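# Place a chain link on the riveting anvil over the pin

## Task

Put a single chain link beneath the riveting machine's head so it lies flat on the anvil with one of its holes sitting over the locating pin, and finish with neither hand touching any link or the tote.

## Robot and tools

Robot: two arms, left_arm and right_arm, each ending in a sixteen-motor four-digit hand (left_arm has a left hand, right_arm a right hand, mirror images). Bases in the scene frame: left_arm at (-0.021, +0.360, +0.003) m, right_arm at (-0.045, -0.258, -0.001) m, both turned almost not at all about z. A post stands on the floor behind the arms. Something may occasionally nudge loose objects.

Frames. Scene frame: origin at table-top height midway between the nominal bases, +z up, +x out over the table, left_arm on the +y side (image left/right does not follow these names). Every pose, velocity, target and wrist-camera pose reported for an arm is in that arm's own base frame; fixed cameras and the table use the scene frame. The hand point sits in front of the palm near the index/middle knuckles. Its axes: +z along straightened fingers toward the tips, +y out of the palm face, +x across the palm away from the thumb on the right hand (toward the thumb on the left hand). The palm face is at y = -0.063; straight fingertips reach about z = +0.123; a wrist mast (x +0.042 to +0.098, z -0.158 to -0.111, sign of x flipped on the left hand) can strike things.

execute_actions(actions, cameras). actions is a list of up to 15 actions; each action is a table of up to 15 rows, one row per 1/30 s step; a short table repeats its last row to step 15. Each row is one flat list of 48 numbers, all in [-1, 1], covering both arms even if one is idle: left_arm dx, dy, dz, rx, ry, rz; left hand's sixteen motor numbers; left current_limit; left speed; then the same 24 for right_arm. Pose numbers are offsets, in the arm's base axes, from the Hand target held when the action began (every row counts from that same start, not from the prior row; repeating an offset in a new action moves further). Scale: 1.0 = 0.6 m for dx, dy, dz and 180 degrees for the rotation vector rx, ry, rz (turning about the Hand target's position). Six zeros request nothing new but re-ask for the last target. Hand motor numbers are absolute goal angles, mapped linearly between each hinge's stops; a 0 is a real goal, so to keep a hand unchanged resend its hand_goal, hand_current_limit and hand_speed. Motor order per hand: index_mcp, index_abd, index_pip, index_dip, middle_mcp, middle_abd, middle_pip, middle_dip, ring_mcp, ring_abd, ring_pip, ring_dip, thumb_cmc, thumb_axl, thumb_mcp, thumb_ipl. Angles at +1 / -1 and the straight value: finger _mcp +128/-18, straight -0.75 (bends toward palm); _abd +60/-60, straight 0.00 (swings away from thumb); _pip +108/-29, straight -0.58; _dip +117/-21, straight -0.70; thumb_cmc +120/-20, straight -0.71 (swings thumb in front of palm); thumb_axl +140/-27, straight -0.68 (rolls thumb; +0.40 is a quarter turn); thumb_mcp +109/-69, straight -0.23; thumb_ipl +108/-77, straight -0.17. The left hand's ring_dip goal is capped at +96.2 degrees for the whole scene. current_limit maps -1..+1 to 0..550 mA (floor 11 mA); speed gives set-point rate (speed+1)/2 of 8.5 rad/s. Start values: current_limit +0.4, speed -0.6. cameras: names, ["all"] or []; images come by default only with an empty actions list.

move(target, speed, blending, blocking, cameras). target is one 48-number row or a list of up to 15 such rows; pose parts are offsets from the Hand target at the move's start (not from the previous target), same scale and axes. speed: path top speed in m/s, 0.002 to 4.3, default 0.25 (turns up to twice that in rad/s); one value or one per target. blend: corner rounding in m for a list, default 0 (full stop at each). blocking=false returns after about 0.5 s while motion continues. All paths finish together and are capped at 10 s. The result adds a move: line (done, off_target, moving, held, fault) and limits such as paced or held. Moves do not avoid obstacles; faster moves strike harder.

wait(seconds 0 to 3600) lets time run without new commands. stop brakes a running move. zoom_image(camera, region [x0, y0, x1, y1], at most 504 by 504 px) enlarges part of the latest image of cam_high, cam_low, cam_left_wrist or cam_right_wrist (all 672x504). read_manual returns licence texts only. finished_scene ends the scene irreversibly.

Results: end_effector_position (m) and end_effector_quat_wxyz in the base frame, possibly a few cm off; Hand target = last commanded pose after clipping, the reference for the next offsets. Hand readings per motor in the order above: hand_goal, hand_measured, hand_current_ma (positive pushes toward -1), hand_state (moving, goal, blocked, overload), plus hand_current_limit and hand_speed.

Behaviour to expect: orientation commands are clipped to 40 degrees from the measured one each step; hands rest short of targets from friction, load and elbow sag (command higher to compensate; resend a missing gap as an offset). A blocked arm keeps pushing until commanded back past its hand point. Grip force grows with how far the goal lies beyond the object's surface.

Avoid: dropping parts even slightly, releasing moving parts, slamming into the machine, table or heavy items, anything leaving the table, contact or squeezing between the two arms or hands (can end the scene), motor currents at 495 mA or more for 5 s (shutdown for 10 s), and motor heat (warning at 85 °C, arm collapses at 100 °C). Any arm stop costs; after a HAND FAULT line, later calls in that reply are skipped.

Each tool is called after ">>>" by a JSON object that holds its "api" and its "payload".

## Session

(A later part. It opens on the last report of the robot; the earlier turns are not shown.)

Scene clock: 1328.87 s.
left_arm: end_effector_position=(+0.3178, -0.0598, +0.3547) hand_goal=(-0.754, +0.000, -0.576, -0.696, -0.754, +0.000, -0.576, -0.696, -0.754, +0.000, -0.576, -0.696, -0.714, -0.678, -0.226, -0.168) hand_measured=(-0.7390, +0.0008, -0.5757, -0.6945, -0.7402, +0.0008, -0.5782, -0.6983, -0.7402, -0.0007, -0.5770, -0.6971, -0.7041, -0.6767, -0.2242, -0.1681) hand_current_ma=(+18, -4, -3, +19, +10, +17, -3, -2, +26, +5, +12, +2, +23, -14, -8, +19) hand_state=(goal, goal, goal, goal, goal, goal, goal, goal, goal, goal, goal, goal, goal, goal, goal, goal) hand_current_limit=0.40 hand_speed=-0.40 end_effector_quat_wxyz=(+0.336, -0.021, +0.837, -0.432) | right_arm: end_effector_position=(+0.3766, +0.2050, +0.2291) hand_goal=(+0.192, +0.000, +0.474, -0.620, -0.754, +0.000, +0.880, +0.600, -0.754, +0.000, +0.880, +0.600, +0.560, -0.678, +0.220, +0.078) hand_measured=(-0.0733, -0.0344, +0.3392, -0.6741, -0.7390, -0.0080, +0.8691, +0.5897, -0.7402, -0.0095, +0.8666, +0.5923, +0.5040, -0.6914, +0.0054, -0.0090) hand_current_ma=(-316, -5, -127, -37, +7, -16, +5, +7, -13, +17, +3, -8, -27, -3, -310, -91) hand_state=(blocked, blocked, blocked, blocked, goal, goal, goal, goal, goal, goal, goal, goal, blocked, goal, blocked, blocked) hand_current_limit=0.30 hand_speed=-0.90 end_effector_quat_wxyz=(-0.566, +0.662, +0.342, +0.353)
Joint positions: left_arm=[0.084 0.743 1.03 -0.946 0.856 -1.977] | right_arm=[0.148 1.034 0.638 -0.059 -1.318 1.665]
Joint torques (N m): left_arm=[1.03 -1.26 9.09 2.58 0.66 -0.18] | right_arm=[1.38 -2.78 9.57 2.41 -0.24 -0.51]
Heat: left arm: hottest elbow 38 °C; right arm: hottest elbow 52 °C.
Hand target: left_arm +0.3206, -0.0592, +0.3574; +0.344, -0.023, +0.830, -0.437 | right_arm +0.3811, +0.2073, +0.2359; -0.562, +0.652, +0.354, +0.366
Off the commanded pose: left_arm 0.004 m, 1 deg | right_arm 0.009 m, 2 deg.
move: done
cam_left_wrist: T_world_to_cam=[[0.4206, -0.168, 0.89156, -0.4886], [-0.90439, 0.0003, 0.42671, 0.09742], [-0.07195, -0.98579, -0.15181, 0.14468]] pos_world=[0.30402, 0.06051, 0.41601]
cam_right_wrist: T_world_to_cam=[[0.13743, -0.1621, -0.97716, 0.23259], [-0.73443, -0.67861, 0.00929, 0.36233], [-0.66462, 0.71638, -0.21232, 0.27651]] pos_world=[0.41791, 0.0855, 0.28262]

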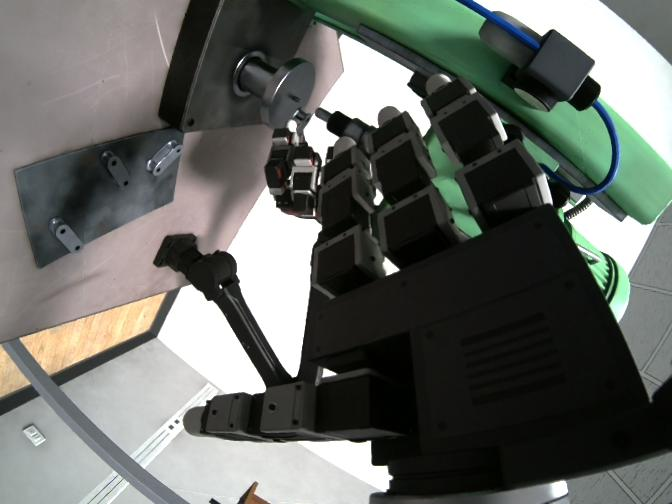

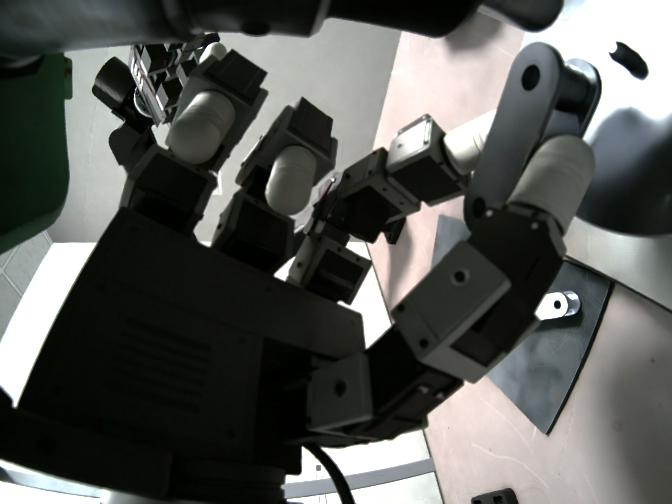

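>>> {"api": "move", "payload": {"target": [[0,0,0,0,0,0,-0.754,0,-0.576,-0.696,-0.754,0,-0.576,-0.696,-0.754,0,-0.576,-0.696,-0.714,-0.678,-0.226,-0.168,0.4,-0.4,0.025,0.006,0.012,0,0,0,0.193,0,0.475,-0.62,-0.754,0,0.88,0.6,-0.754,0,0.88,0.6,0.56,-0.678,0.22,0.078,0.3,-0.9]], "speed": 0.05, "cameras": ["cam_left_wrist","cam_right_wrist"]}}

>>> {"api": "zoom_image", "payload": {"camera": "cam_left_wrist", "region": [220, 60, 364, 204]}}

>>> {"api": "zoom_image", "payload": {"camera": "cam_right_wrist", "region": [400, 0, 672, 244]}}

Scene clock: 1340.67 s.
left_arm: end_effector_position=(+0.3178, -0.0598, +0.3547) hand_goal=(-0.754, +0.000, -0.576, -0.696, -0.754, +0.000, -0.576, -0.696, -0.754, +0.000, -0.576, -0.696, -0.714, -0.678, -0.226, -0.168) hand_measured=(-0.7414, -0.0007, -0.5757, -0.6945, -0.7402, +0.0008, -0.5782, -0.6983, -0.7402, +0.0008, -0.5757, -0.6958, -0.7041, -0.6777, -0.2242, -0.1672) hand_current_ma=(+25, -3, +6, +10, +29, -1, -9, +10, +13, -4, -8, -1, +14, +1, +10, +10) hand_state=(goal, goal, goal, goal, goal, goal, goal, goal, goal, goal, goal, goal, goal, goal, goal, goal) hand_current_limit=0.40 hand_speed=-0.40 end_effector_quat_wxyz=(+0.336, -0.021, +0.837, -0.432) | right_arm: end_effector_position=(+0.3806, +0.2052, +0.2156) hand_goal=(+0.192, +0.000, +0.474, -0.620, -0.754, +0.000, +0.880, +0.600, -0.754, +0.000, +0.880, +0.600, +0.560, -0.678, +0.220, +0.078) hand_measured=(-0.0733, -0.0344, +0.3392, -0.6741, -0.7390, -0.0080, +0.8691, +0.5897, -0.7402, -0.0095, +0.8666, +0.5923, +0.5040, -0.6914, +0.0054, -0.0080) hand_current_ma=(-322, -5, -129, -45, +3, -15, -7, +3, +4, +6, -3, -1, -36, +7, -310, -86) hand_state=(blocked, blocked, blocked, blocked, goal, goal, goal, goal, goal, goal, goal, goal, blocked, goal, blocked, blocked) hand_current_limit=0.30 hand_speed=-0.90 end_effector_quat_wxyz=(-0.569, +0.669, +0.333, +0.342)
Joint positions: left_arm=[0.084 0.743 1.03 -0.946 0.856 -1.977] | right_arm=[0.148 1.07 0.638 -0.056 -1.315 1.665]
Joint torques (N m): left_arm=[1.08 -1.38 9.24 2.61 0.68 -0.16] | right_arm=[1.73 -3.31 12.82 2.32 -0.26 -0.42]
Heat: left arm: hottest elbow 38 °C; right arm: hottest elbow 50 °C.
Hand target: left_arm +0.3206, -0.0592, +0.3574; +0.344, -0.023, +0.830, -0.437 | right_arm +0.3960, +0.2109, +0.2431; -0.562, +0.652, +0.354, +0.366
Off the commanded pose: left_arm 0.004 m, 1 deg | right_arm 0.032 m, 4 deg.
move: off_target (right_arm)
cam_left_wrist: T_world_to_cam=[[0.4206, -0.168, 0.89156, -0.4886], [-0.90439, 0.0003, 0.42671, 0.09742], [-0.07195, -0.98579, -0.15181, 0.14468]] pos_world=[0.30402, 0.06051, 0.41601]
cam_right_wrist: T_world_to_cam=[[0.1054, -0.16846, -0.98006, 0.23309], [-0.73555, -0.67645, 0.03717, 0.3596], [-0.66922, 0.71697, -0.19521, 0.27408]] pos_world=[0.42335, 0.08602, 0.26858]

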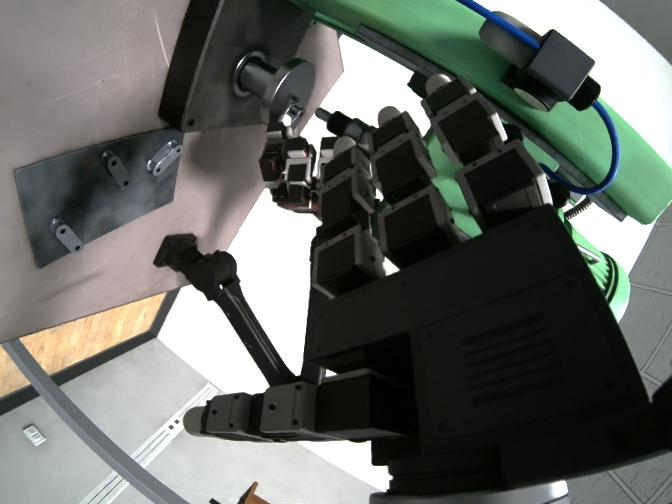

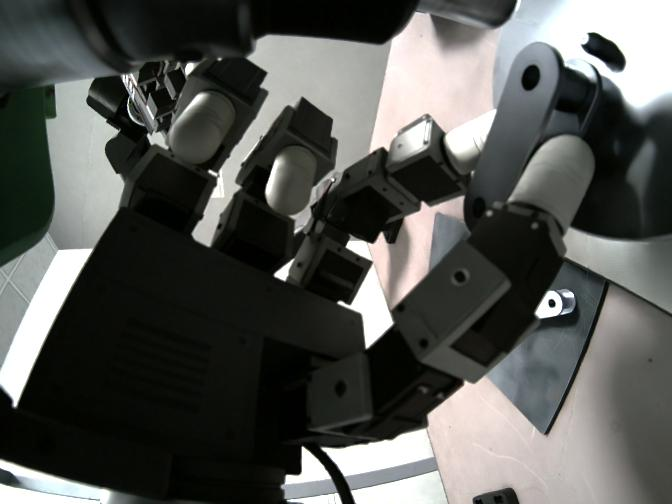

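Scaled by 3.500 from the camera's image (finer frame: 960x720).

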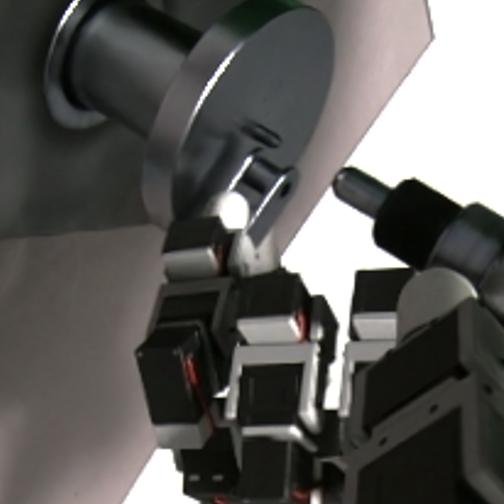

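Scaled by 1.853 from the camera's image (finer frame: 960x720).

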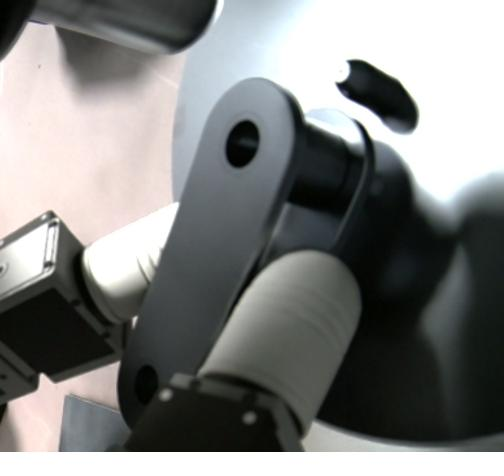

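>>> {"api": "move", "payload": {"target": [[0,0,0,0,0,0,-0.754,0,-0.576,-0.696,-0.754,0,-0.576,-0.696,-0.754,0,-0.576,-0.696,-0.714,-0.678,-0.226,-0.168,0.4,-0.4,-0.008,0.0,0.033,0,0,0,0.193,0,0.475,-0.62,-0.754,0,0.88,0.6,-0.754,0,0.88,0.6,0.56,-0.678,0.22,0.078,0.3,-0.9]], "speed": 0.05, "cameras": ["cam_left_wrist"]}}

>>> {"api": "zoom_image", "payload": {"camera": "cam_left_wrist", "region": [220, 60, 364, 204]}}

Scene clock: 1347.17 s.
left_arm: end_effector_position=(+0.3178, -0.0598, +0.3547) hand_goal=(-0.754, +0.000, -0.576, -0.696, -0.754, +0.000, -0.576, -0.696, -0.754, +0.000, -0.576, -0.696, -0.714, -0.678, -0.226, -0.168) hand_measured=(-0.7414, +0.0008, -0.5770, -0.6945, -0.7402, +0.0008, -0.5770, -0.6983, -0.7402, -0.0007, -0.5770, -0.6958, -0.7029, -0.6777, -0.2232, -0.1681) hand_current_ma=(+20, +16, +0, +11, +11, -1, -16, +1, +21, +6, +11, -7, +0, +8, -2, +5) hand_state=(goal, goal, goal, goal, goal, goal, goal, goal, goal, goal, goal, goal, goal, goal, goal, goal) hand_current_limit=0.40 hand_speed=-0.40 end_effector_quat_wxyz=(+0.336, -0.021, +0.837, -0.432) | right_arm: end_effector_position=(+0.3815, +0.2052, +0.2356) hand_goal=(+0.192, +0.000, +0.474, -0.620, -0.754, +0.000, +0.880, +0.600, -0.754, +0.000, +0.880, +0.600, +0.560, -0.678, +0.220, +0.078) hand_measured=(-0.0721, -0.0344, +0.3392, -0.6741, -0.7390, -0.0080, +0.8691, +0.5897, -0.7402, -0.0095, +0.8666, +0.5923, +0.5040, -0.6914, +0.0054, -0.0080) hand_current_ma=(-336, -6, -117, -45, +3, -15, -12, +2, +2, +1, -3, -5, -26, -1, -320, -102) hand_state=(blocked, blocked, blocked, blocked, goal, goal, goal, goal, goal, goal, goal, goal, blocked, goal, blocked, blocked) hand_current_limit=0.30 hand_speed=-0.90 end_effector_quat_wxyz=(-0.567, +0.665, +0.338, +0.351)
Joint positions: left_arm=[0.084 0.743 1.03 -0.946 0.856 -1.977] | right_arm=[0.148 1.04 0.663 -0.076 -1.313 1.677]
Joint torques (N m): left_arm=[1.03 -1.55 9.13 2.61 0.66 -0.16] | right_arm=[2.02 -3.66 13.31 1.06 -0.21 -0.44]
Heat: left arm: hottest elbow 38 °C; right arm: hottest elbow 51 °C.
Hand target: left_arm +0.3206, -0.0592, +0.3574; +0.344, -0.023, +0.830, -0.437 | right_arm +0.3913, +0.2109, +0.2630; -0.562, +0.652, +0.354, +0.366
Off the commanded pose: left_arm 0.004 m, 1 deg | right_arm 0.030 m, 3 deg.
move: off_target (right_arm)
cam_left_wrist: T_world_to_cam=[[0.4206, -0.168, 0.89156, -0.4886], [-0.90439, 0.0003, 0.42671, 0.09742], [-0.07195, -0.98579, -0.15181, 0.14468]] pos_world=[0.30402, 0.06051, 0.41601]

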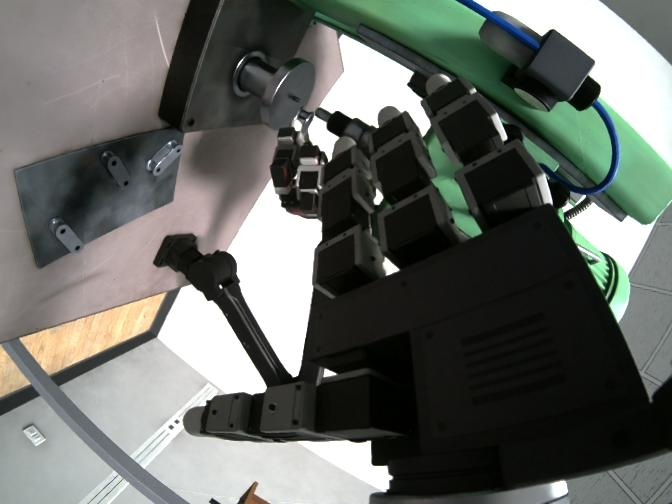

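Scaled by 3.500 from the camera's image (finer frame: 960x720).

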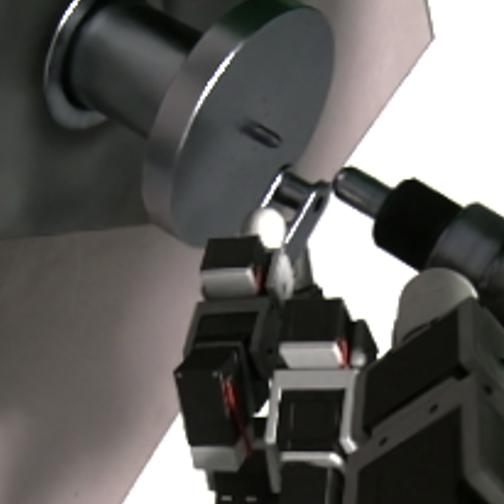

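>>> {"api": "move", "payload": {"target": [[0,0,0,0,0,0,-0.754,0,-0.576,-0.696,-0.754,0,-0.576,-0.696,-0.754,0,-0.576,-0.696,-0.714,-0.678,-0.226,-0.168,0.4,-0.4,0.025,0.001,0.002,0,0,0,0.193,0,0.475,-0.62,-0.754,0,0.88,0.6,-0.754,0,0.88,0.6,0.56,-0.678,0.22,0.078,0.3,-0.9]], "speed": 0.05, "cameras": ["cam_left_wrist","cam_right_wrist"]}}

>>> {"api": "zoom_image", "payload": {"camera": "cam_left_wrist", "region": [220, 60, 364, 204]}}

>>> {"api": "zoom_image", "payload": {"camera": "cam_right_wrist", "region": [400, 0, 672, 244]}}

Scene clock: 1355.50 s.
left_arm: end_effector_position=(+0.3178, -0.0598, +0.3547) hand_goal=(-0.754, +0.000, -0.576, -0.696, -0.754, +0.000, -0.576, -0.696, -0.754, +0.000, -0.576, -0.696, -0.714, -0.678, -0.226, -0.168) hand_measured=(-0.7414, -0.0007, -0.5770, -0.6945, -0.7402, +0.0008, -0.5770, -0.6983, -0.7402, -0.0007, -0.5770, -0.6958, -0.7029, -0.6767, -0.2232, -0.1681) hand_current_ma=(+10, +2, +16, +20, +19, +6, -10, +3, +21, -17, +2, -2, +2, +4, +1, +15) hand_state=(goal, goal, goal, goal, goal, goal, goal, goal, goal, goal, goal, goal, goal, goal, goal, goal) hand_current_limit=0.40 hand_speed=-0.40 end_effector_quat_wxyz=(+0.336, -0.021, +0.837, -0.432) | right_arm: end_effector_position=(+0.3934, +0.2070, +0.2373) hand_goal=(+0.192, +0.000, +0.474, -0.620, -0.754, +0.000, +0.880, +0.600, -0.754, +0.000, +0.880, +0.600, +0.560, -0.678, +0.220, +0.078) hand_measured=(-0.0733, -0.0344, +0.3392, -0.6741, -0.7390, -0.0080, +0.8691, +0.5897, -0.7402, -0.0095, +0.8666, +0.5923, +0.5040, -0.6914, +0.0064, -0.0080) hand_current_ma=(-328, -5, -107, -35, +12, -1, -13, -3, +0, -1, -2, +4, -40, -4, -330, -94) hand_state=(blocked, blocked, blocked, blocked, goal, goal, goal, goal, goal, goal, goal, goal, blocked, goal, blocked, blocked) hand_current_limit=0.30 hand_speed=-0.90 end_effector_quat_wxyz=(-0.568, +0.666, +0.336, +0.349)
Joint positions: left_arm=[0.084 0.743 1.03 -0.946 0.856 -1.977] | right_arm=[0.148 1.077 0.694 -0.076 -1.313 1.677]
Joint torques (N m): left_arm=[1.08 -1.67 9.13 2.54 0.67 -0.17] | right_arm=[1.44 -3.49 13.52 1.1 -0.38 -0.53]
Heat: left arm: hottest elbow 38 °C; right arm: hottest elbow 53 °C.
Hand target: left_arm +0.3206, -0.0592, +0.3574; +0.344, -0.023, +0.830, -0.437 | right_arm +0.4063, +0.2115, +0.2643; -0.562, +0.652, +0.354, +0.366
Off the commanded pose: left_arm 0.004 m, 1 deg | right_arm 0.030 m, 3 deg.
move: off_target (right_arm)
cam_left_wrist: T_world_to_cam=[[0.4206, -0.168, 0.89156, -0.4886], [-0.90439, 0.0003, 0.42671, 0.09742], [-0.07195, -0.98579, -0.15181, 0.14468]] pos_world=[0.30402, 0.06051, 0.41601]
cam_right_wrist: T_world_to_cam=[[0.12079, -0.16438, -0.97897, 0.24618], [-0.73791, -0.67453, 0.02222, 0.37345], [-0.664, 0.71971, -0.20277, 0.28478]] pos_world=[0.43493, 0.08742, 0.29045]

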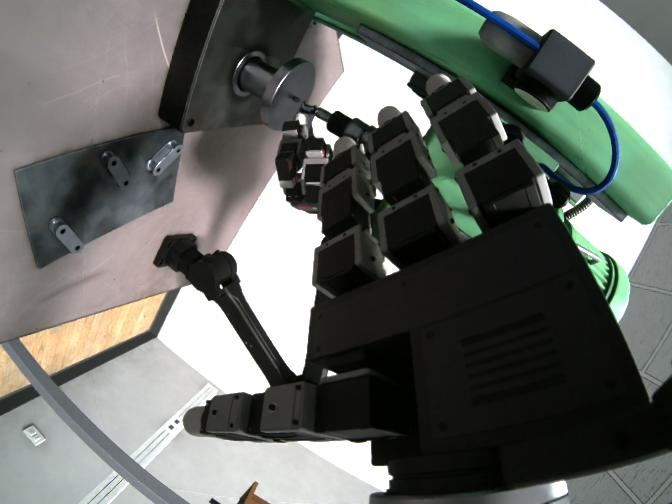

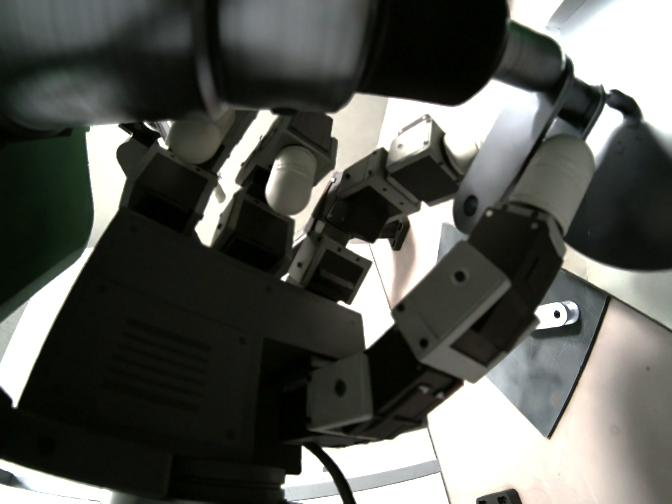

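Scaled by 3.500 from the camera's image (finer frame: 960x720).

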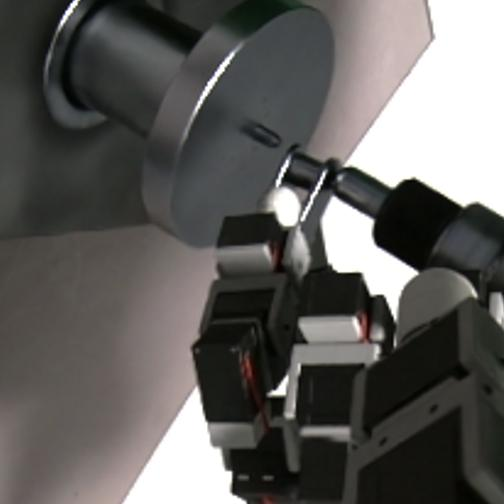

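Scaled by 1.853 from the camera's image (finer frame: 960x720).

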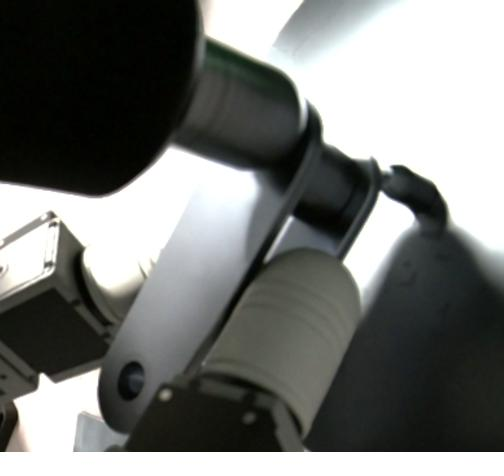

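>>> {"api": "zoom_image", "payload": {"camera": "cam_left_wrist", "region": [276, 80, 336, 140]}}

>>> {"api": "zoom_image", "payload": {"camera": "cam_right_wrist", "region": [500, 20, 660, 160]}}

Scaled by 8.400 from the camera's image (finer frame: 960x720).

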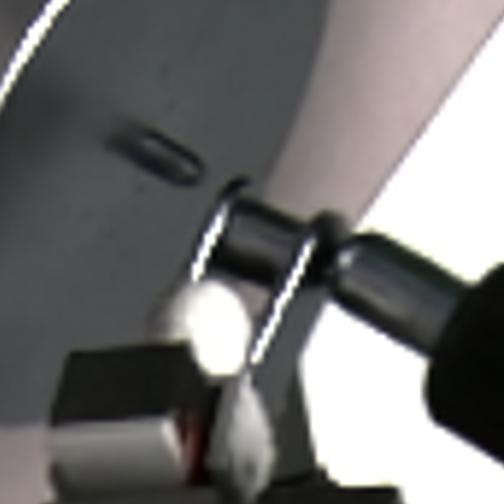

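Scaled by 3.150 from the camera's image (finer frame: 960x720).

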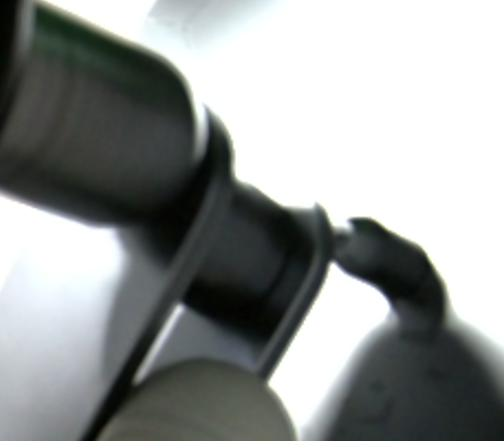

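>>> {"api": "move", "payload": {"target": [[0,0,0,0,0,0,-0.754,0,-0.576,-0.696,-0.754,0,-0.576,-0.696,-0.754,0,-0.576,-0.696,-0.714,-0.678,-0.226,-0.168,0.4,-0.4,-0.013,-0.0037,-0.0455,0,0,0,0.193,0,0.475,-0.62,-0.754,0,0.88,0.6,-0.754,0,0.88,0.6,0.56,-0.678,0.22,0.078,0.3,-0.9]], "speed": 0.05, "cameras": ["cam_left_wrist","cam_right_wrist"]}}

>>> {"api": "zoom_image", "payload": {"camera": "cam_left_wrist", "region": [276, 80, 336, 140]}}

>>> {"api": "zoom_image", "payload": {"camera": "cam_right_wrist", "region": [400, 0, 672, 244]}}

Scene clock: 1434.10 s.
left_arm: end_effector_position=(+0.3178, -0.0598, +0.3547) hand_goal=(-0.754, +0.000, -0.576, -0.696, -0.754, +0.000, -0.576, -0.696, -0.754, +0.000, -0.576, -0.696, -0.714, -0.678, -0.226, -0.168) hand_measured=(-0.7414, -0.0007, -0.5770, -0.6945, -0.7390, -0.0007, -0.5770, -0.6971, -0.7414, -0.0007, -0.5770, -0.6958, -0.7041, -0.6767, -0.2232, -0.1672) hand_current_ma=(+0, +1, +10, +13, +14, -2, -3, -9, +28, -10, +5, +12, +21, +7, -5, +19) hand_state=(goal, goal, goal, goal, goal, goal, goal, goal, goal, goal, goal, goal, goal, goal, goal, goal) hand_current_limit=0.40 hand_speed=-0.40 end_effector_quat_wxyz=(+0.336, -0.021, +0.837, -0.432) | right_arm: end_effector_position=(+0.3937, +0.2070, +0.2304) hand_goal=(+0.192, +0.000, +0.474, -0.620, -0.754, +0.000, +0.880, +0.600, -0.754, +0.000, +0.880, +0.600, +0.560, -0.678, +0.220, +0.078) hand_measured=(-0.0733, -0.0344, +0.3392, -0.6741, -0.7390, -0.0080, +0.8691, +0.5897, -0.7402, -0.0095, +0.8678, +0.5923, +0.5040, -0.6914, +0.0064, -0.0090) hand_current_ma=(-319, -7, -110, -50, +1, -22, -3, +8, -6, +8, +7, -15, -33, +9, -309, -98) hand_state=(blocked, blocked, blocked, blocked, goal, goal, goal, goal, goal, goal, goal, goal, blocked, goal, blocked, blocked) hand_current_limit=0.30 hand_speed=-0.90 end_effector_quat_wxyz=(-0.567, +0.665, +0.338, +0.351)
Joint positions: left_arm=[0.084 0.743 1.03 -0.946 0.856 -1.977] | right_arm=[0.148 1.086 0.678 -0.045 -1.313 1.677]
Joint torques (N m): left_arm=[1.26 -1.55 9.09 2.54 0.69 -0.2] | right_arm=[1.26 -3.31 9.4 2.4 -0.45 -0.66]
Heat: left arm: hottest elbow 38 °C; right arm: hottest elbow 53 °C.
Hand target: left_arm +0.3206, -0.0592, +0.3574; +0.344, -0.023, +0.830, -0.437 | right_arm +0.3985, +0.2092, +0.2370; -0.562, +0.652, +0.354, +0.366
Off the commanded pose: left_arm 0.004 m, 1 deg | right_arm 0.008 m, 3 deg.
move: off_target (right_arm)
cam_left_wrist: T_world_to_cam=[[0.4206, -0.168, 0.89156, -0.4886], [-0.90439, 0.0003, 0.42671, 0.09742], [-0.07195, -0.98579, -0.15181, 0.14468]] pos_world=[0.30402, 0.06051, 0.41601]
cam_right_wrist: T_world_to_cam=[[0.12618, -0.16359, -0.97843, 0.23694], [-0.73802, -0.67455, 0.01761, 0.37495], [-0.66288, 0.71987, -0.20585, 0.28376]] pos_world=[0.43492, 0.08741, 0.28364]

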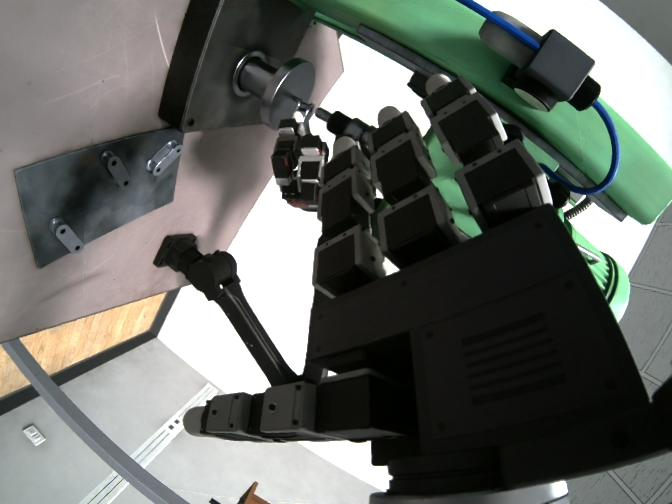

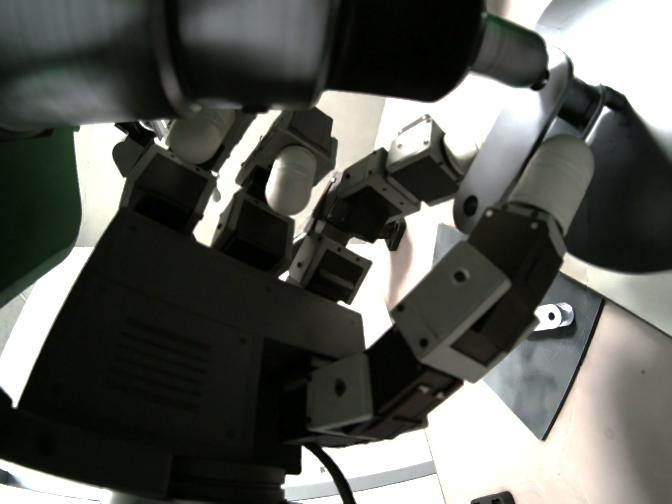

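Scaled by 8.400 from the camera's image (finer frame: 960x720).

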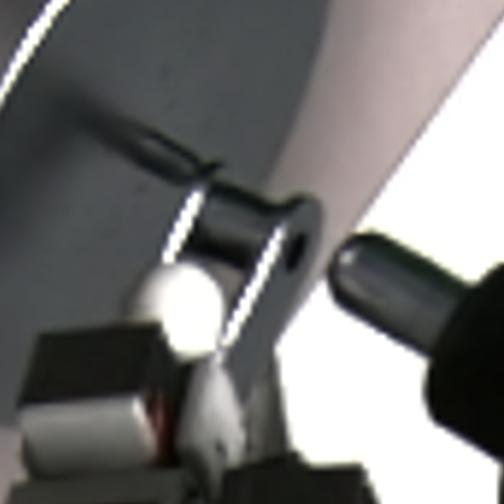

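Scaled by 1.853 from the camera's image (finer frame: 960x720).

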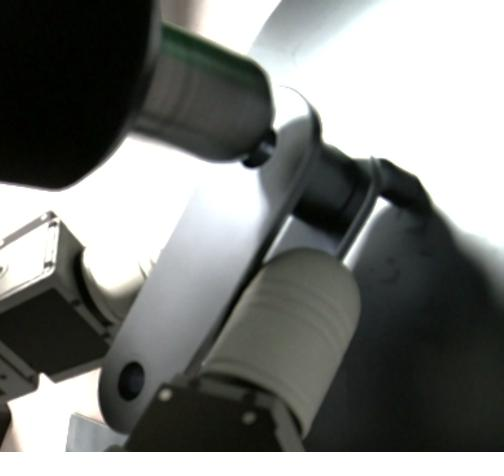

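>>> {"api": "zoom_image", "payload": {"camera": "cam_right_wrist", "region": [520, 40, 660, 140]}}

Scaled by 3.600 from the camera's image (finer frame: 960x720).

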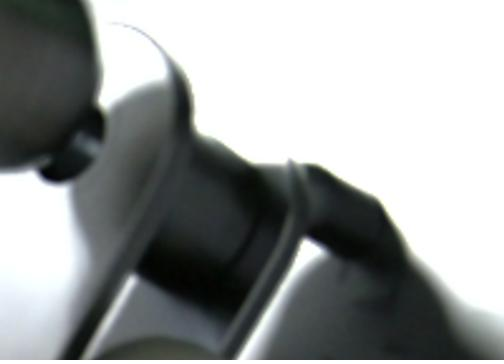

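>>> {"api": "move", "payload": {"target": [[0,0,0,0,0,0,-0.754,0,-0.576,-0.696,-0.754,0,-0.576,-0.696,-0.754,0,-0.576,-0.696,-0.714,-0.678,-0.226,-0.168,0.4,-0.4,0.004,-0.003,0.028,0,0,0,0.193,0,0.475,-0.62,-0.754,0,0.88,0.6,-0.754,0,0.88,0.6,0.56,-0.678,0.22,0.078,0.3,-0.9]], "speed": 0.05, "cameras": ["cam_left_wrist","cam_right_wrist"]}}

>>> {"api": "zoom_image", "payload": {"camera": "cam_left_wrist", "region": [276, 80, 336, 140]}}

>>> {"api": "zoom_image", "payload": {"camera": "cam_right_wrist", "region": [520, 40, 660, 140]}}

Scene clock: 1470.30 s.
left_arm: end_effector_position=(+0.3178, -0.0598, +0.3547) hand_goal=(-0.754, +0.000, -0.576, -0.696, -0.754, +0.000, -0.576, -0.696, -0.754, +0.000, -0.576, -0.696, -0.714, -0.678, -0.226, -0.168) hand_measured=(-0.7402, +0.0008, -0.5770, -0.6945, -0.7390, -0.0007, -0.5782, -0.6971, -0.7414, +0.0008, -0.5770, -0.6971, -0.7041, -0.6777, -0.2232, -0.1681) hand_current_ma=(+5, -1, +12, +1, +15, +23, -26, -13, +24, -1, +13, -3, +25, -3, -16, +13) hand_state=(goal, goal, goal, goal, goal, goal, goal, goal, goal, goal, goal, goal, goal, goal, goal, goal) hand_current_limit=0.40 hand_speed=-0.40 end_effector_quat_wxyz=(+0.336, -0.021, +0.837, -0.432) | right_arm: end_effector_position=(+0.3913, +0.2067, +0.2279) hand_goal=(+0.192, +0.000, +0.474, -0.620, -0.754, +0.000, +0.880, +0.600, -0.754, +0.000, +0.880, +0.600, +0.560, -0.678, +0.220, +0.078) hand_measured=(-0.0721, -0.0344, +0.3392, -0.6741, -0.7390, -0.0080, +0.8691, +0.5910, -0.7402, -0.0095, +0.8666, +0.5923, +0.5040, -0.6914, +0.0064, -0.0080) hand_current_ma=(-318, -4, -121, -40, -4, -14, -6, +0, +2, +7, -1, -8, -24, +2, -307, -93) hand_state=(blocked, blocked, blocked, blocked, goal, goal, goal, goal, goal, goal, goal, goal, blocked, goal, blocked, blocked) hand_current_limit=0.30 hand_speed=-0.90 end_effector_quat_wxyz=(-0.569, +0.668, +0.333, +0.344)
Joint positions: left_arm=[0.084 0.743 1.03 -0.946 0.856 -1.977] | right_arm=[0.148 1.085 0.678 -0.065 -1.313 1.676]
Joint torques (N m): left_arm=[0.79 -1.79 9.06 2.65 0.68 -0.18] | right_arm=[0.73 -4.54 12.36 1.01 -0.63 -0.69]
Heat: left arm: hottest elbow 39 °C; right arm: hottest elbow 50 °C.
Hand target: left_arm +0.3206, -0.0592, +0.3574; +0.344, -0.023, +0.830, -0.437 | right_arm +0.4009, +0.2074, +0.2538; -0.562, +0.652, +0.354, +0.366
Off the commanded pose: left_arm 0.004 m, 1 deg | right_arm 0.028 m, 4 deg.
move: off_target (right_arm)
cam_left_wrist: T_world_to_cam=[[0.4206, -0.168, 0.89156, -0.4886], [-0.90439, 0.0003, 0.42671, 0.09742], [-0.07195, -0.98579, -0.15181, 0.14468]] pos_world=[0.30402, 0.06051, 0.41601]
cam_right_wrist: T_world_to_cam=[[0.10986, -0.16637, -0.97993, 0.24203], [-0.7375, -0.6746, 0.03185, 0.36956], [-0.66636, 0.71919, -0.1968, 0.28136]] pos_world=[0.43345, 0.08722, 0.28077]

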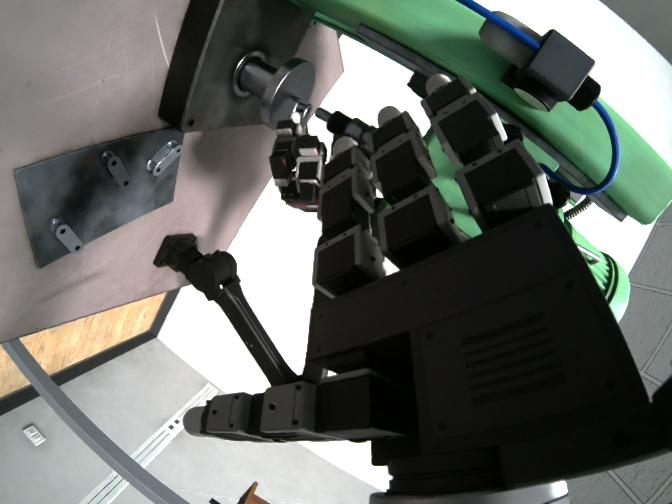

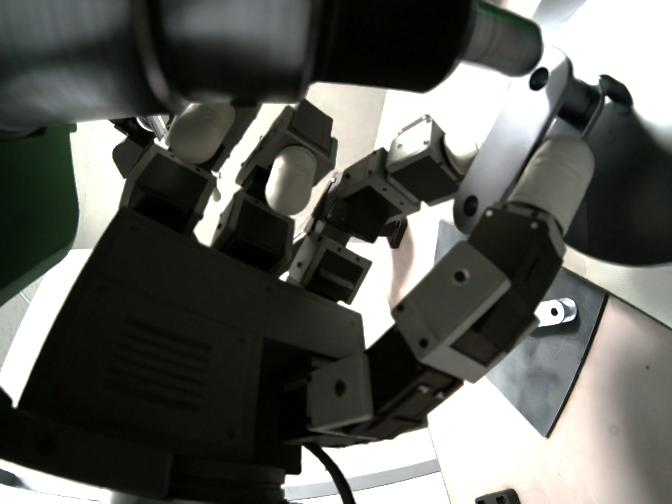

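Scaled by 8.400 from the camera's image (finer frame: 960x720).

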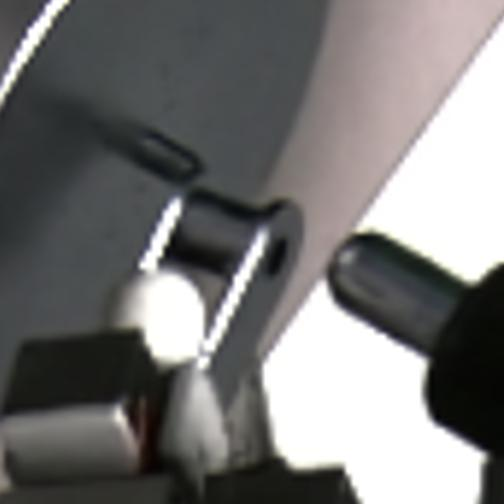

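Scaled by 3.600 from the camera's image (finer frame: 960x720).

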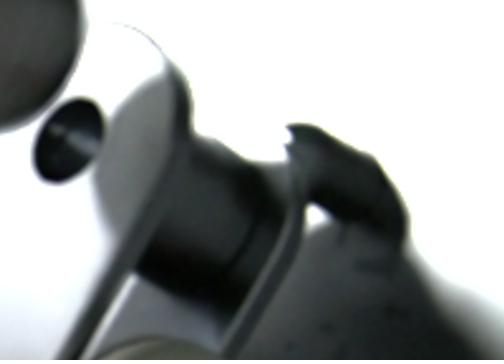

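>>> {"api": "move", "payload": {"target": [[0,0,0,0,0,0,-0.754,0,-0.576,-0.696,-0.754,0,-0.576,-0.696,-0.754,0,-0.576,-0.696,-0.714,-0.678,-0.226,-0.168,0.4,-0.4,0,-0.0035,0,0.0058,-0.0553,0,0.193,0,0.475,-0.62,-0.754,0,0.88,0.6,-0.754,0,0.88,0.6,0.56,-0.678,0.22,0.078,0.3,-0.9]], "speed": 0.05, "cameras": ["cam_left_wrist","cam_right_wrist"]}}

>>> {"api": "zoom_image", "payload": {"camera": "cam_left_wrist", "region": [276, 80, 336, 140]}}

>>> {"api": "zoom_image", "payload": {"camera": "cam_right_wrist", "region": [520, 40, 660, 140]}}

Scene clock: 1571.00 s.
left_arm: end_effector_position=(+0.3178, -0.0598, +0.3547) hand_goal=(-0.754, +0.000, -0.576, -0.696, -0.754, +0.000, -0.576, -0.696, -0.754, +0.000, -0.576, -0.696, -0.714, -0.678, -0.226, -0.168) hand_measured=(-0.7414, -0.0007, -0.5757, -0.6945, -0.7390, -0.0007, -0.5782, -0.6971, -0.7402, -0.0007, -0.5770, -0.6971, -0.7041, -0.6777, -0.2232, -0.1681) hand_current_ma=(+11, +0, +5, +11, +22, +11, -12, +10, +28, -7, -3, -3, +18, +13, -6, +10) hand_state=(goal, goal, goal, goal, goal, goal, goal, goal, goal, goal, goal, goal, goal, goal, goal, goal) hand_current_limit=0.40 hand_speed=-0.40 end_effector_quat_wxyz=(+0.336, -0.021, +0.837, -0.432) | right_arm: end_effector_position=(+0.3945, +0.2074, +0.2340) hand_goal=(+0.192, +0.000, +0.474, -0.620, -0.754, +0.000, +0.880, +0.600, -0.754, +0.000, +0.880, +0.600, +0.560, -0.678, +0.220, +0.078) hand_measured=(-0.0721, -0.0344, +0.3392, -0.6741, -0.7390, -0.0080, +0.8691, +0.5910, -0.7402, -0.0095, +0.8666, +0.5923, +0.5002, -0.6914, +0.0074, -0.0080) hand_current_ma=(-324, +8, -115, -43, +13, -7, +3, +2, -2, +12, +10, -10, -37, +0, -320, -78) hand_state=(blocked, blocked, blocked, blocked, goal, goal, goal, goal, goal, goal, goal, goal, blocked, goal, blocked, blocked) hand_current_limit=0.30 hand_speed=-0.90 end_effector_quat_wxyz=(-0.550, +0.637, +0.371, +0.392)
Joint positions: left_arm=[0.084 0.743 1.03 -0.946 0.856 -1.977] | right_arm=[0.148 1.074 0.626 0.096 -1.316 1.653]
Joint torques (N m): left_arm=[0.91 -1.85 9.13 2.58 0.66 -0.17] | right_arm=[0.32 -4.48 9.63 2.7 -0.49 -0.86]
Heat: left arm: hottest elbow 39 °C; right arm: hottest elbow 52 °C.
Hand target: left_arm +0.3206, -0.0592, +0.3574; +0.344, -0.023, +0.830, -0.437 | right_arm +0.4009, +0.2053, +0.2537; -0.535, +0.613, +0.398, +0.424
Off the commanded pose: left_arm 0.004 m, 1 deg | right_arm 0.021 m, 6 deg.
move: off_target (right_arm)
cam_left_wrist: T_world_to_cam=[[0.4206, -0.168, 0.89156, -0.4886], [-0.90439, 0.0003, 0.42671, 0.09742], [-0.07195, -0.98579, -0.15181, 0.14468]] pos_world=[0.30402, 0.06051, 0.41601]
cam_right_wrist: T_world_to_cam=[[0.24722, -0.14908, -0.95742, 0.18474], [-0.73042, -0.67794, -0.08304, 0.39699], [-0.63669, 0.71984, -0.27649, 0.29102]] pos_world=[0.42959, 0.08719, 0.2903]

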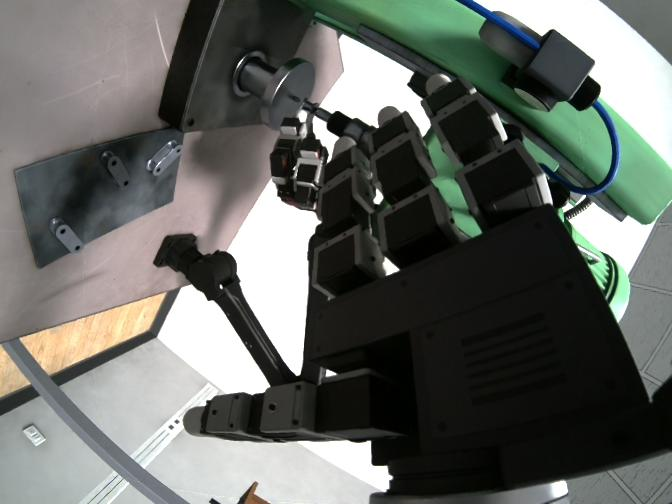

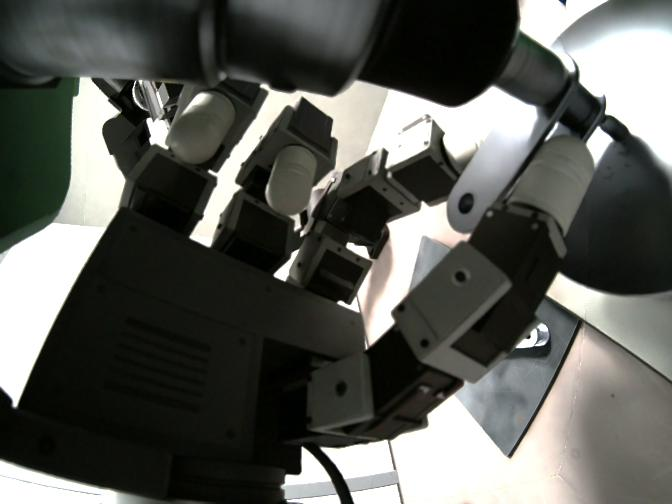

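Scaled by 8.400 from the camera's image (finer frame: 960x720).

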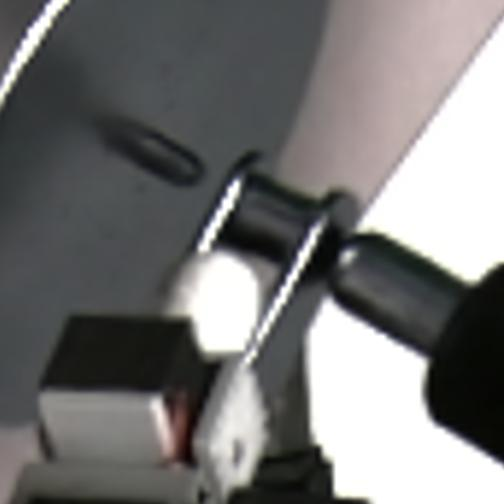

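Scaled by 3.600 from the camera's image (finer frame: 960x720).

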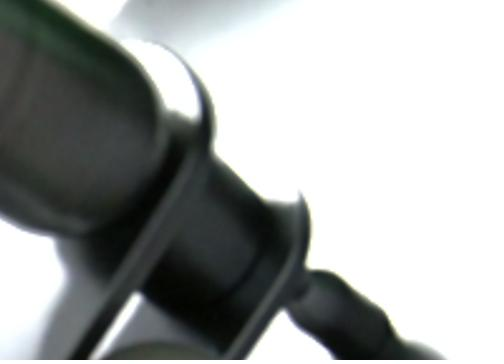

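>>> {"api": "move", "payload": {"target": [[0,0,0,0,0,0,-0.754,0,-0.576,-0.696,-0.754,0,-0.576,-0.696,-0.754,0,-0.576,-0.696,-0.714,-0.678,-0.226,-0.168,0.4,-0.4,0,-0.0035,-0.0333,0,0,0,0.193,0,0.475,-0.62,-0.754,0,0.88,0.6,-0.754,0,0.88,0.6,0.56,-0.678,0.22,0.078,0.3,-0.9]], "speed": 0.05, "cameras": ["cam_left_wrist","cam_right_wrist"]}}

>>> {"api": "zoom_image", "payload": {"camera": "cam_left_wrist", "region": [276, 80, 336, 140]}}

>>> {"api": "zoom_image", "payload": {"camera": "cam_right_wrist", "region": [520, 40, 660, 140]}}

Scene clock: 1579.23 s.
left_arm: end_effector_position=(+0.3178, -0.0598, +0.3547) hand_goal=(-0.754, +0.000, -0.576, -0.696, -0.754, +0.000, -0.576, -0.696, -0.754, +0.000, -0.576, -0.696, -0.714, -0.678, -0.226, -0.168) hand_measured=(-0.7402, +0.0008, -0.5757, -0.6945, -0.7402, +0.0008, -0.5782, -0.6983, -0.7402, +0.0008, -0.5770, -0.6958, -0.7041, -0.6777, -0.2232, -0.1681) hand_current_ma=(-4, -3, +11, +14, +13, +0, -13, -2, +29, -2, +17, -2, +23, +5, -7, +2) hand_state=(goal, goal, goal, goal, goal, goal, goal, goal, goal, goal, goal, goal, goal, goal, goal, goal) hand_current_limit=0.40 hand_speed=-0.40 end_effector_quat_wxyz=(+0.336, -0.021, +0.837, -0.432) | right_arm: end_effector_position=(+0.3946, +0.2062, +0.2255) hand_goal=(+0.192, +0.000, +0.474, -0.620, -0.754, +0.000, +0.880, +0.600, -0.754, +0.000, +0.880, +0.600, +0.560, -0.678, +0.220, +0.078) hand_measured=(-0.0733, -0.0344, +0.3392, -0.6741, -0.7390, -0.0080, +0.8691, +0.5897, -0.7402, -0.0095, +0.8666, +0.5923, +0.5002, -0.6914, +0.0074, -0.0080) hand_current_ma=(-322, +0, -106, -38, +5, -15, -10, -7, -3, +4, -19, +0, -33, +1, -320, -102) hand_state=(blocked, blocked, blocked, blocked, goal, goal, goal, goal, goal, goal, goal, goal, blocked, goal, blocked, blocked) hand_current_limit=0.30 hand_speed=-0.90 end_effector_quat_wxyz=(-0.545, +0.627, +0.383, +0.404)
Joint positions: left_arm=[0.084 0.743 1.03 -0.946 0.856 -1.977] | right_arm=[0.144 1.088 0.594 0.162 -1.324 1.631]
Joint torques (N m): left_arm=[1.32 -1.96 9.11 2.59 0.7 -0.21] | right_arm=[0.09 -3.14 9.1 2.48 -0.47 -0.75]
Heat: left arm: hottest elbow 39 °C; right arm: hottest elbow 52 °C.
Hand target: left_arm +0.3206, -0.0592, +0.3574; +0.344, -0.023, +0.830, -0.437 | right_arm +0.4009, +0.2033, +0.2338; -0.535, +0.613, +0.398, +0.424
Off the commanded pose: left_arm 0.004 m, 1 deg | right_arm 0.011 m, 3 deg.
move: off_target (right_arm)
cam_left_wrist: T_world_to_cam=[[0.4206, -0.168, 0.89156, -0.4886], [-0.90439, 0.0003, 0.42671, 0.09742], [-0.07195, -0.98579, -0.15181, 0.14468]] pos_world=[0.30402, 0.06051, 0.41601]
cam_right_wrist: T_world_to_cam=[[0.28682, -0.1445, -0.94703, 0.15745], [-0.72333, -0.68083, -0.11519, 0.40058], [-0.62812, 0.71805, -0.29979, 0.29176]] pos_world=[0.42785, 0.08598, 0.28272]

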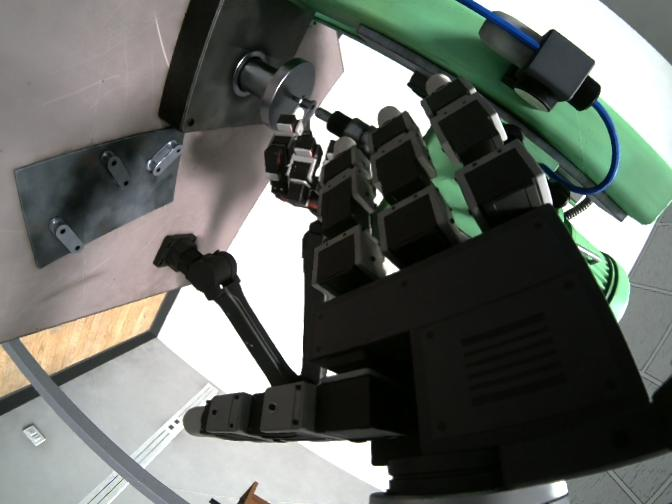

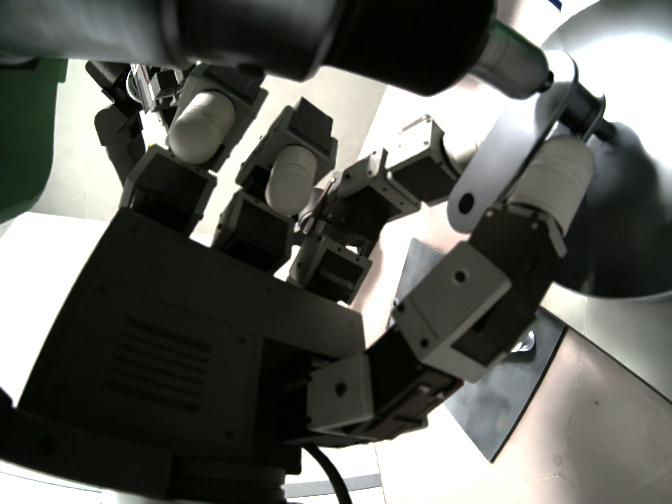

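Scaled by 8.400 from the camera's image (finer frame: 960x720).

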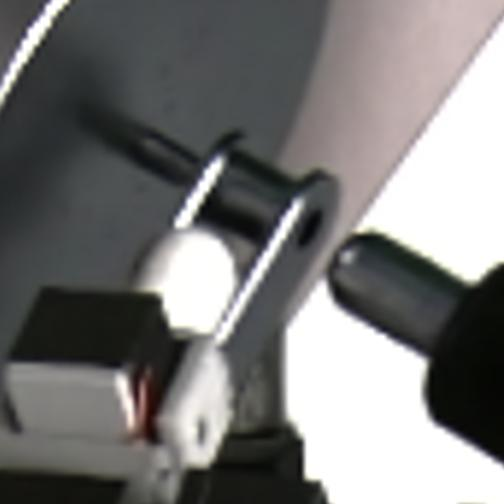

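Scaled by 3.600 from the camera's image (finer frame: 960x720).

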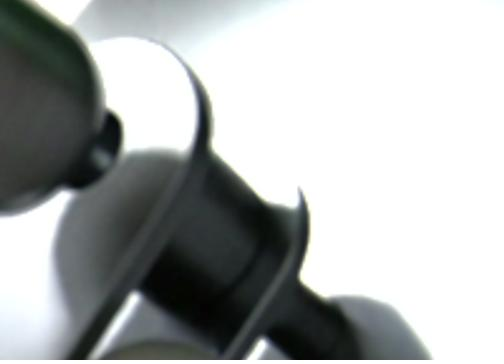

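>>> {"api": "move", "payload": {"target": [[0,0,0,0,0,0,-0.754,0,-0.576,-0.696,-0.754,0,-0.576,-0.696,-0.754,0,-0.576,-0.696,-0.714,-0.678,-0.226,-0.168,0.4,-0.4,-0.0083,-0.0025,-0.012,0.0041,-0.0388,0,0.193,0,0.475,-0.62,-0.754,0,0.88,0.6,-0.754,0,0.88,0.6,0.56,-0.678,0.22,0.078,0.3,-0.9]], "speed": 0.05, "cameras": ["cam_left_wrist","cam_right_wrist"]}}

>>> {"api": "zoom_image", "payload": {"camera": "cam_left_wrist", "region": [276, 80, 336, 140]}}

>>> {"api": "zoom_image", "payload": {"camera": "cam_right_wrist", "region": [520, 40, 660, 140]}}

Scene clock: 1608.77 s.
left_arm: end_effector_position=(+0.3178, -0.0598, +0.3547) hand_goal=(-0.754, +0.000, -0.576, -0.696, -0.754, +0.000, -0.576, -0.696, -0.754, +0.000, -0.576, -0.696, -0.714, -0.678, -0.226, -0.168) hand_measured=(-0.7414, -0.0007, -0.5757, -0.6945, -0.7402, -0.0007, -0.5782, -0.6971, -0.7402, +0.0008, -0.5770, -0.6971, -0.7029, -0.6777, -0.2242, -0.1672) hand_current_ma=(+7, -5, +22, +2, +20, +12, -13, +14, +22, -2, +5, +5, +16, -2, +7, +12) hand_state=(goal, goal, goal, goal, goal, goal, goal, goal, goal, goal, goal, goal, goal, goal, goal, goal) hand_current_limit=0.40 hand_speed=-0.40 end_effector_quat_wxyz=(+0.336, -0.021, +0.837, -0.432) | right_arm: end_effector_position=(+0.3907, +0.2049, +0.2192) hand_goal=(+0.192, +0.000, +0.474, -0.620, -0.754, +0.000, +0.880, +0.600, -0.754, +0.000, +0.880, +0.600, +0.560, -0.678, +0.220, +0.078) hand_measured=(-0.0721, -0.0344, +0.3392, -0.6741, -0.7390, -0.0080, +0.8704, +0.5897, -0.7402, -0.0095, +0.8666, +0.5923, +0.5002, -0.6914, +0.0074, -0.0080) hand_current_ma=(-306, -17, -131, -43, +3, -1, -12, +10, +2, -13, +0, +0, -29, +15, -312, -82) hand_state=(blocked, blocked, blocked, blocked, goal, goal, goal, goal, goal, goal, goal, goal, blocked, goal, blocked, blocked) hand_current_limit=0.30 hand_speed=-0.90 end_effector_quat_wxyz=(-0.524, +0.596, +0.414, +0.445)
Joint positions: left_arm=[0.084 0.743 1.03 -0.946 0.856 -1.977] | right_arm=[0.142 1.097 0.516 0.357 -1.326 1.613]
Joint torques (N m): left_arm=[1.08 -1.67 9.11 2.61 0.66 -0.17] | right_arm=[0.09 -2.73 8.64 2.52 -0.34 -0.74]
Heat: left arm: hottest elbow 39 °C; right arm: hottest elbow 50 °C.
Hand target: left_arm +0.3206, -0.0592, +0.3574; +0.344, -0.023, +0.830, -0.437 | right_arm +0.3959, +0.2017, +0.2265; -0.514, +0.582, +0.427, +0.463
Off the commanded pose: left_arm 0.004 m, 1 deg | right_arm 0.010 m, 3 deg.
move: off_target (right_arm)
cam_left_wrist: T_world_to_cam=[[0.4206, -0.168, 0.89156, -0.4886], [-0.90439, 0.0003, 0.42671, 0.09742], [-0.07195, -0.98579, -0.15181, 0.14468]] pos_world=[0.30402, 0.06051, 0.41601]
cam_right_wrist: T_world_to_cam=[[0.40325, -0.13113, -0.90565, 0.09513], [-0.70212, -0.67904, -0.21431, 0.40924], [-0.58687, 0.7223, -0.36589, 0.28589]] pos_world=[0.41675, 0.08386, 0.27846]

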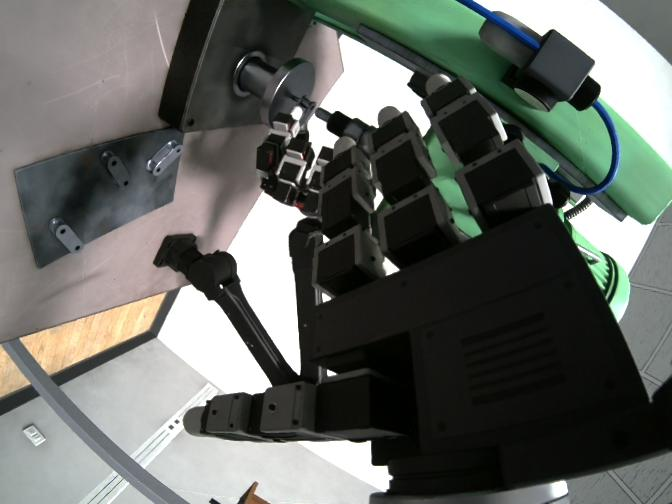

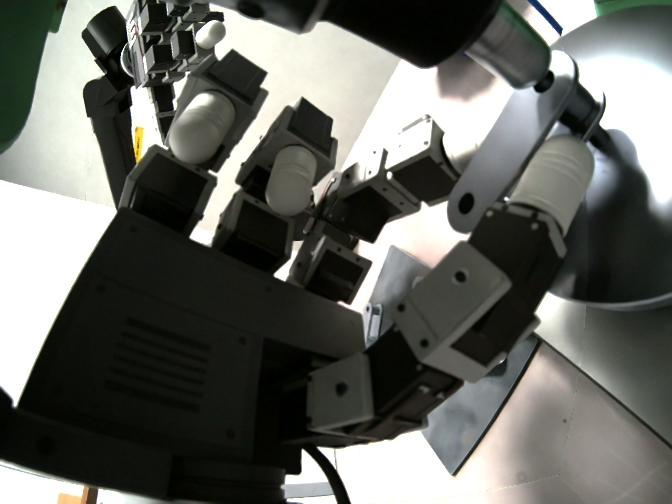

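Scaled by 8.400 from the camera's image (finer frame: 960x720).

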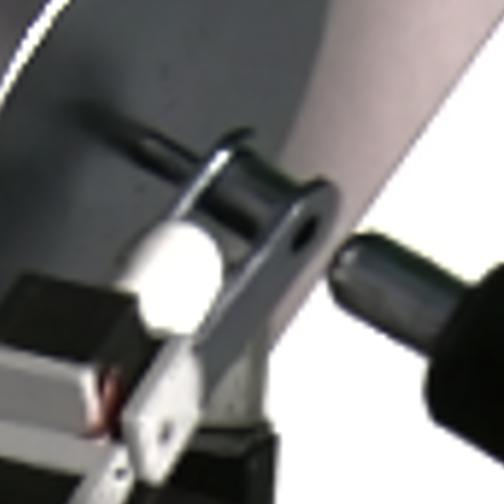

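Scaled by 3.600 from the camera's image (finer frame: 960x720).

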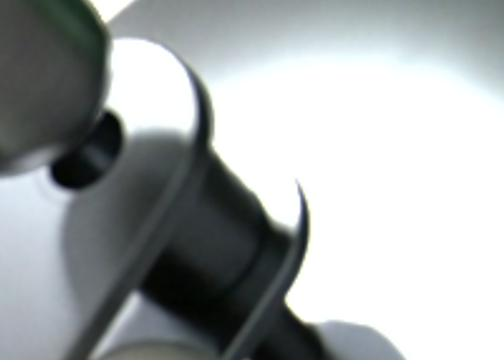

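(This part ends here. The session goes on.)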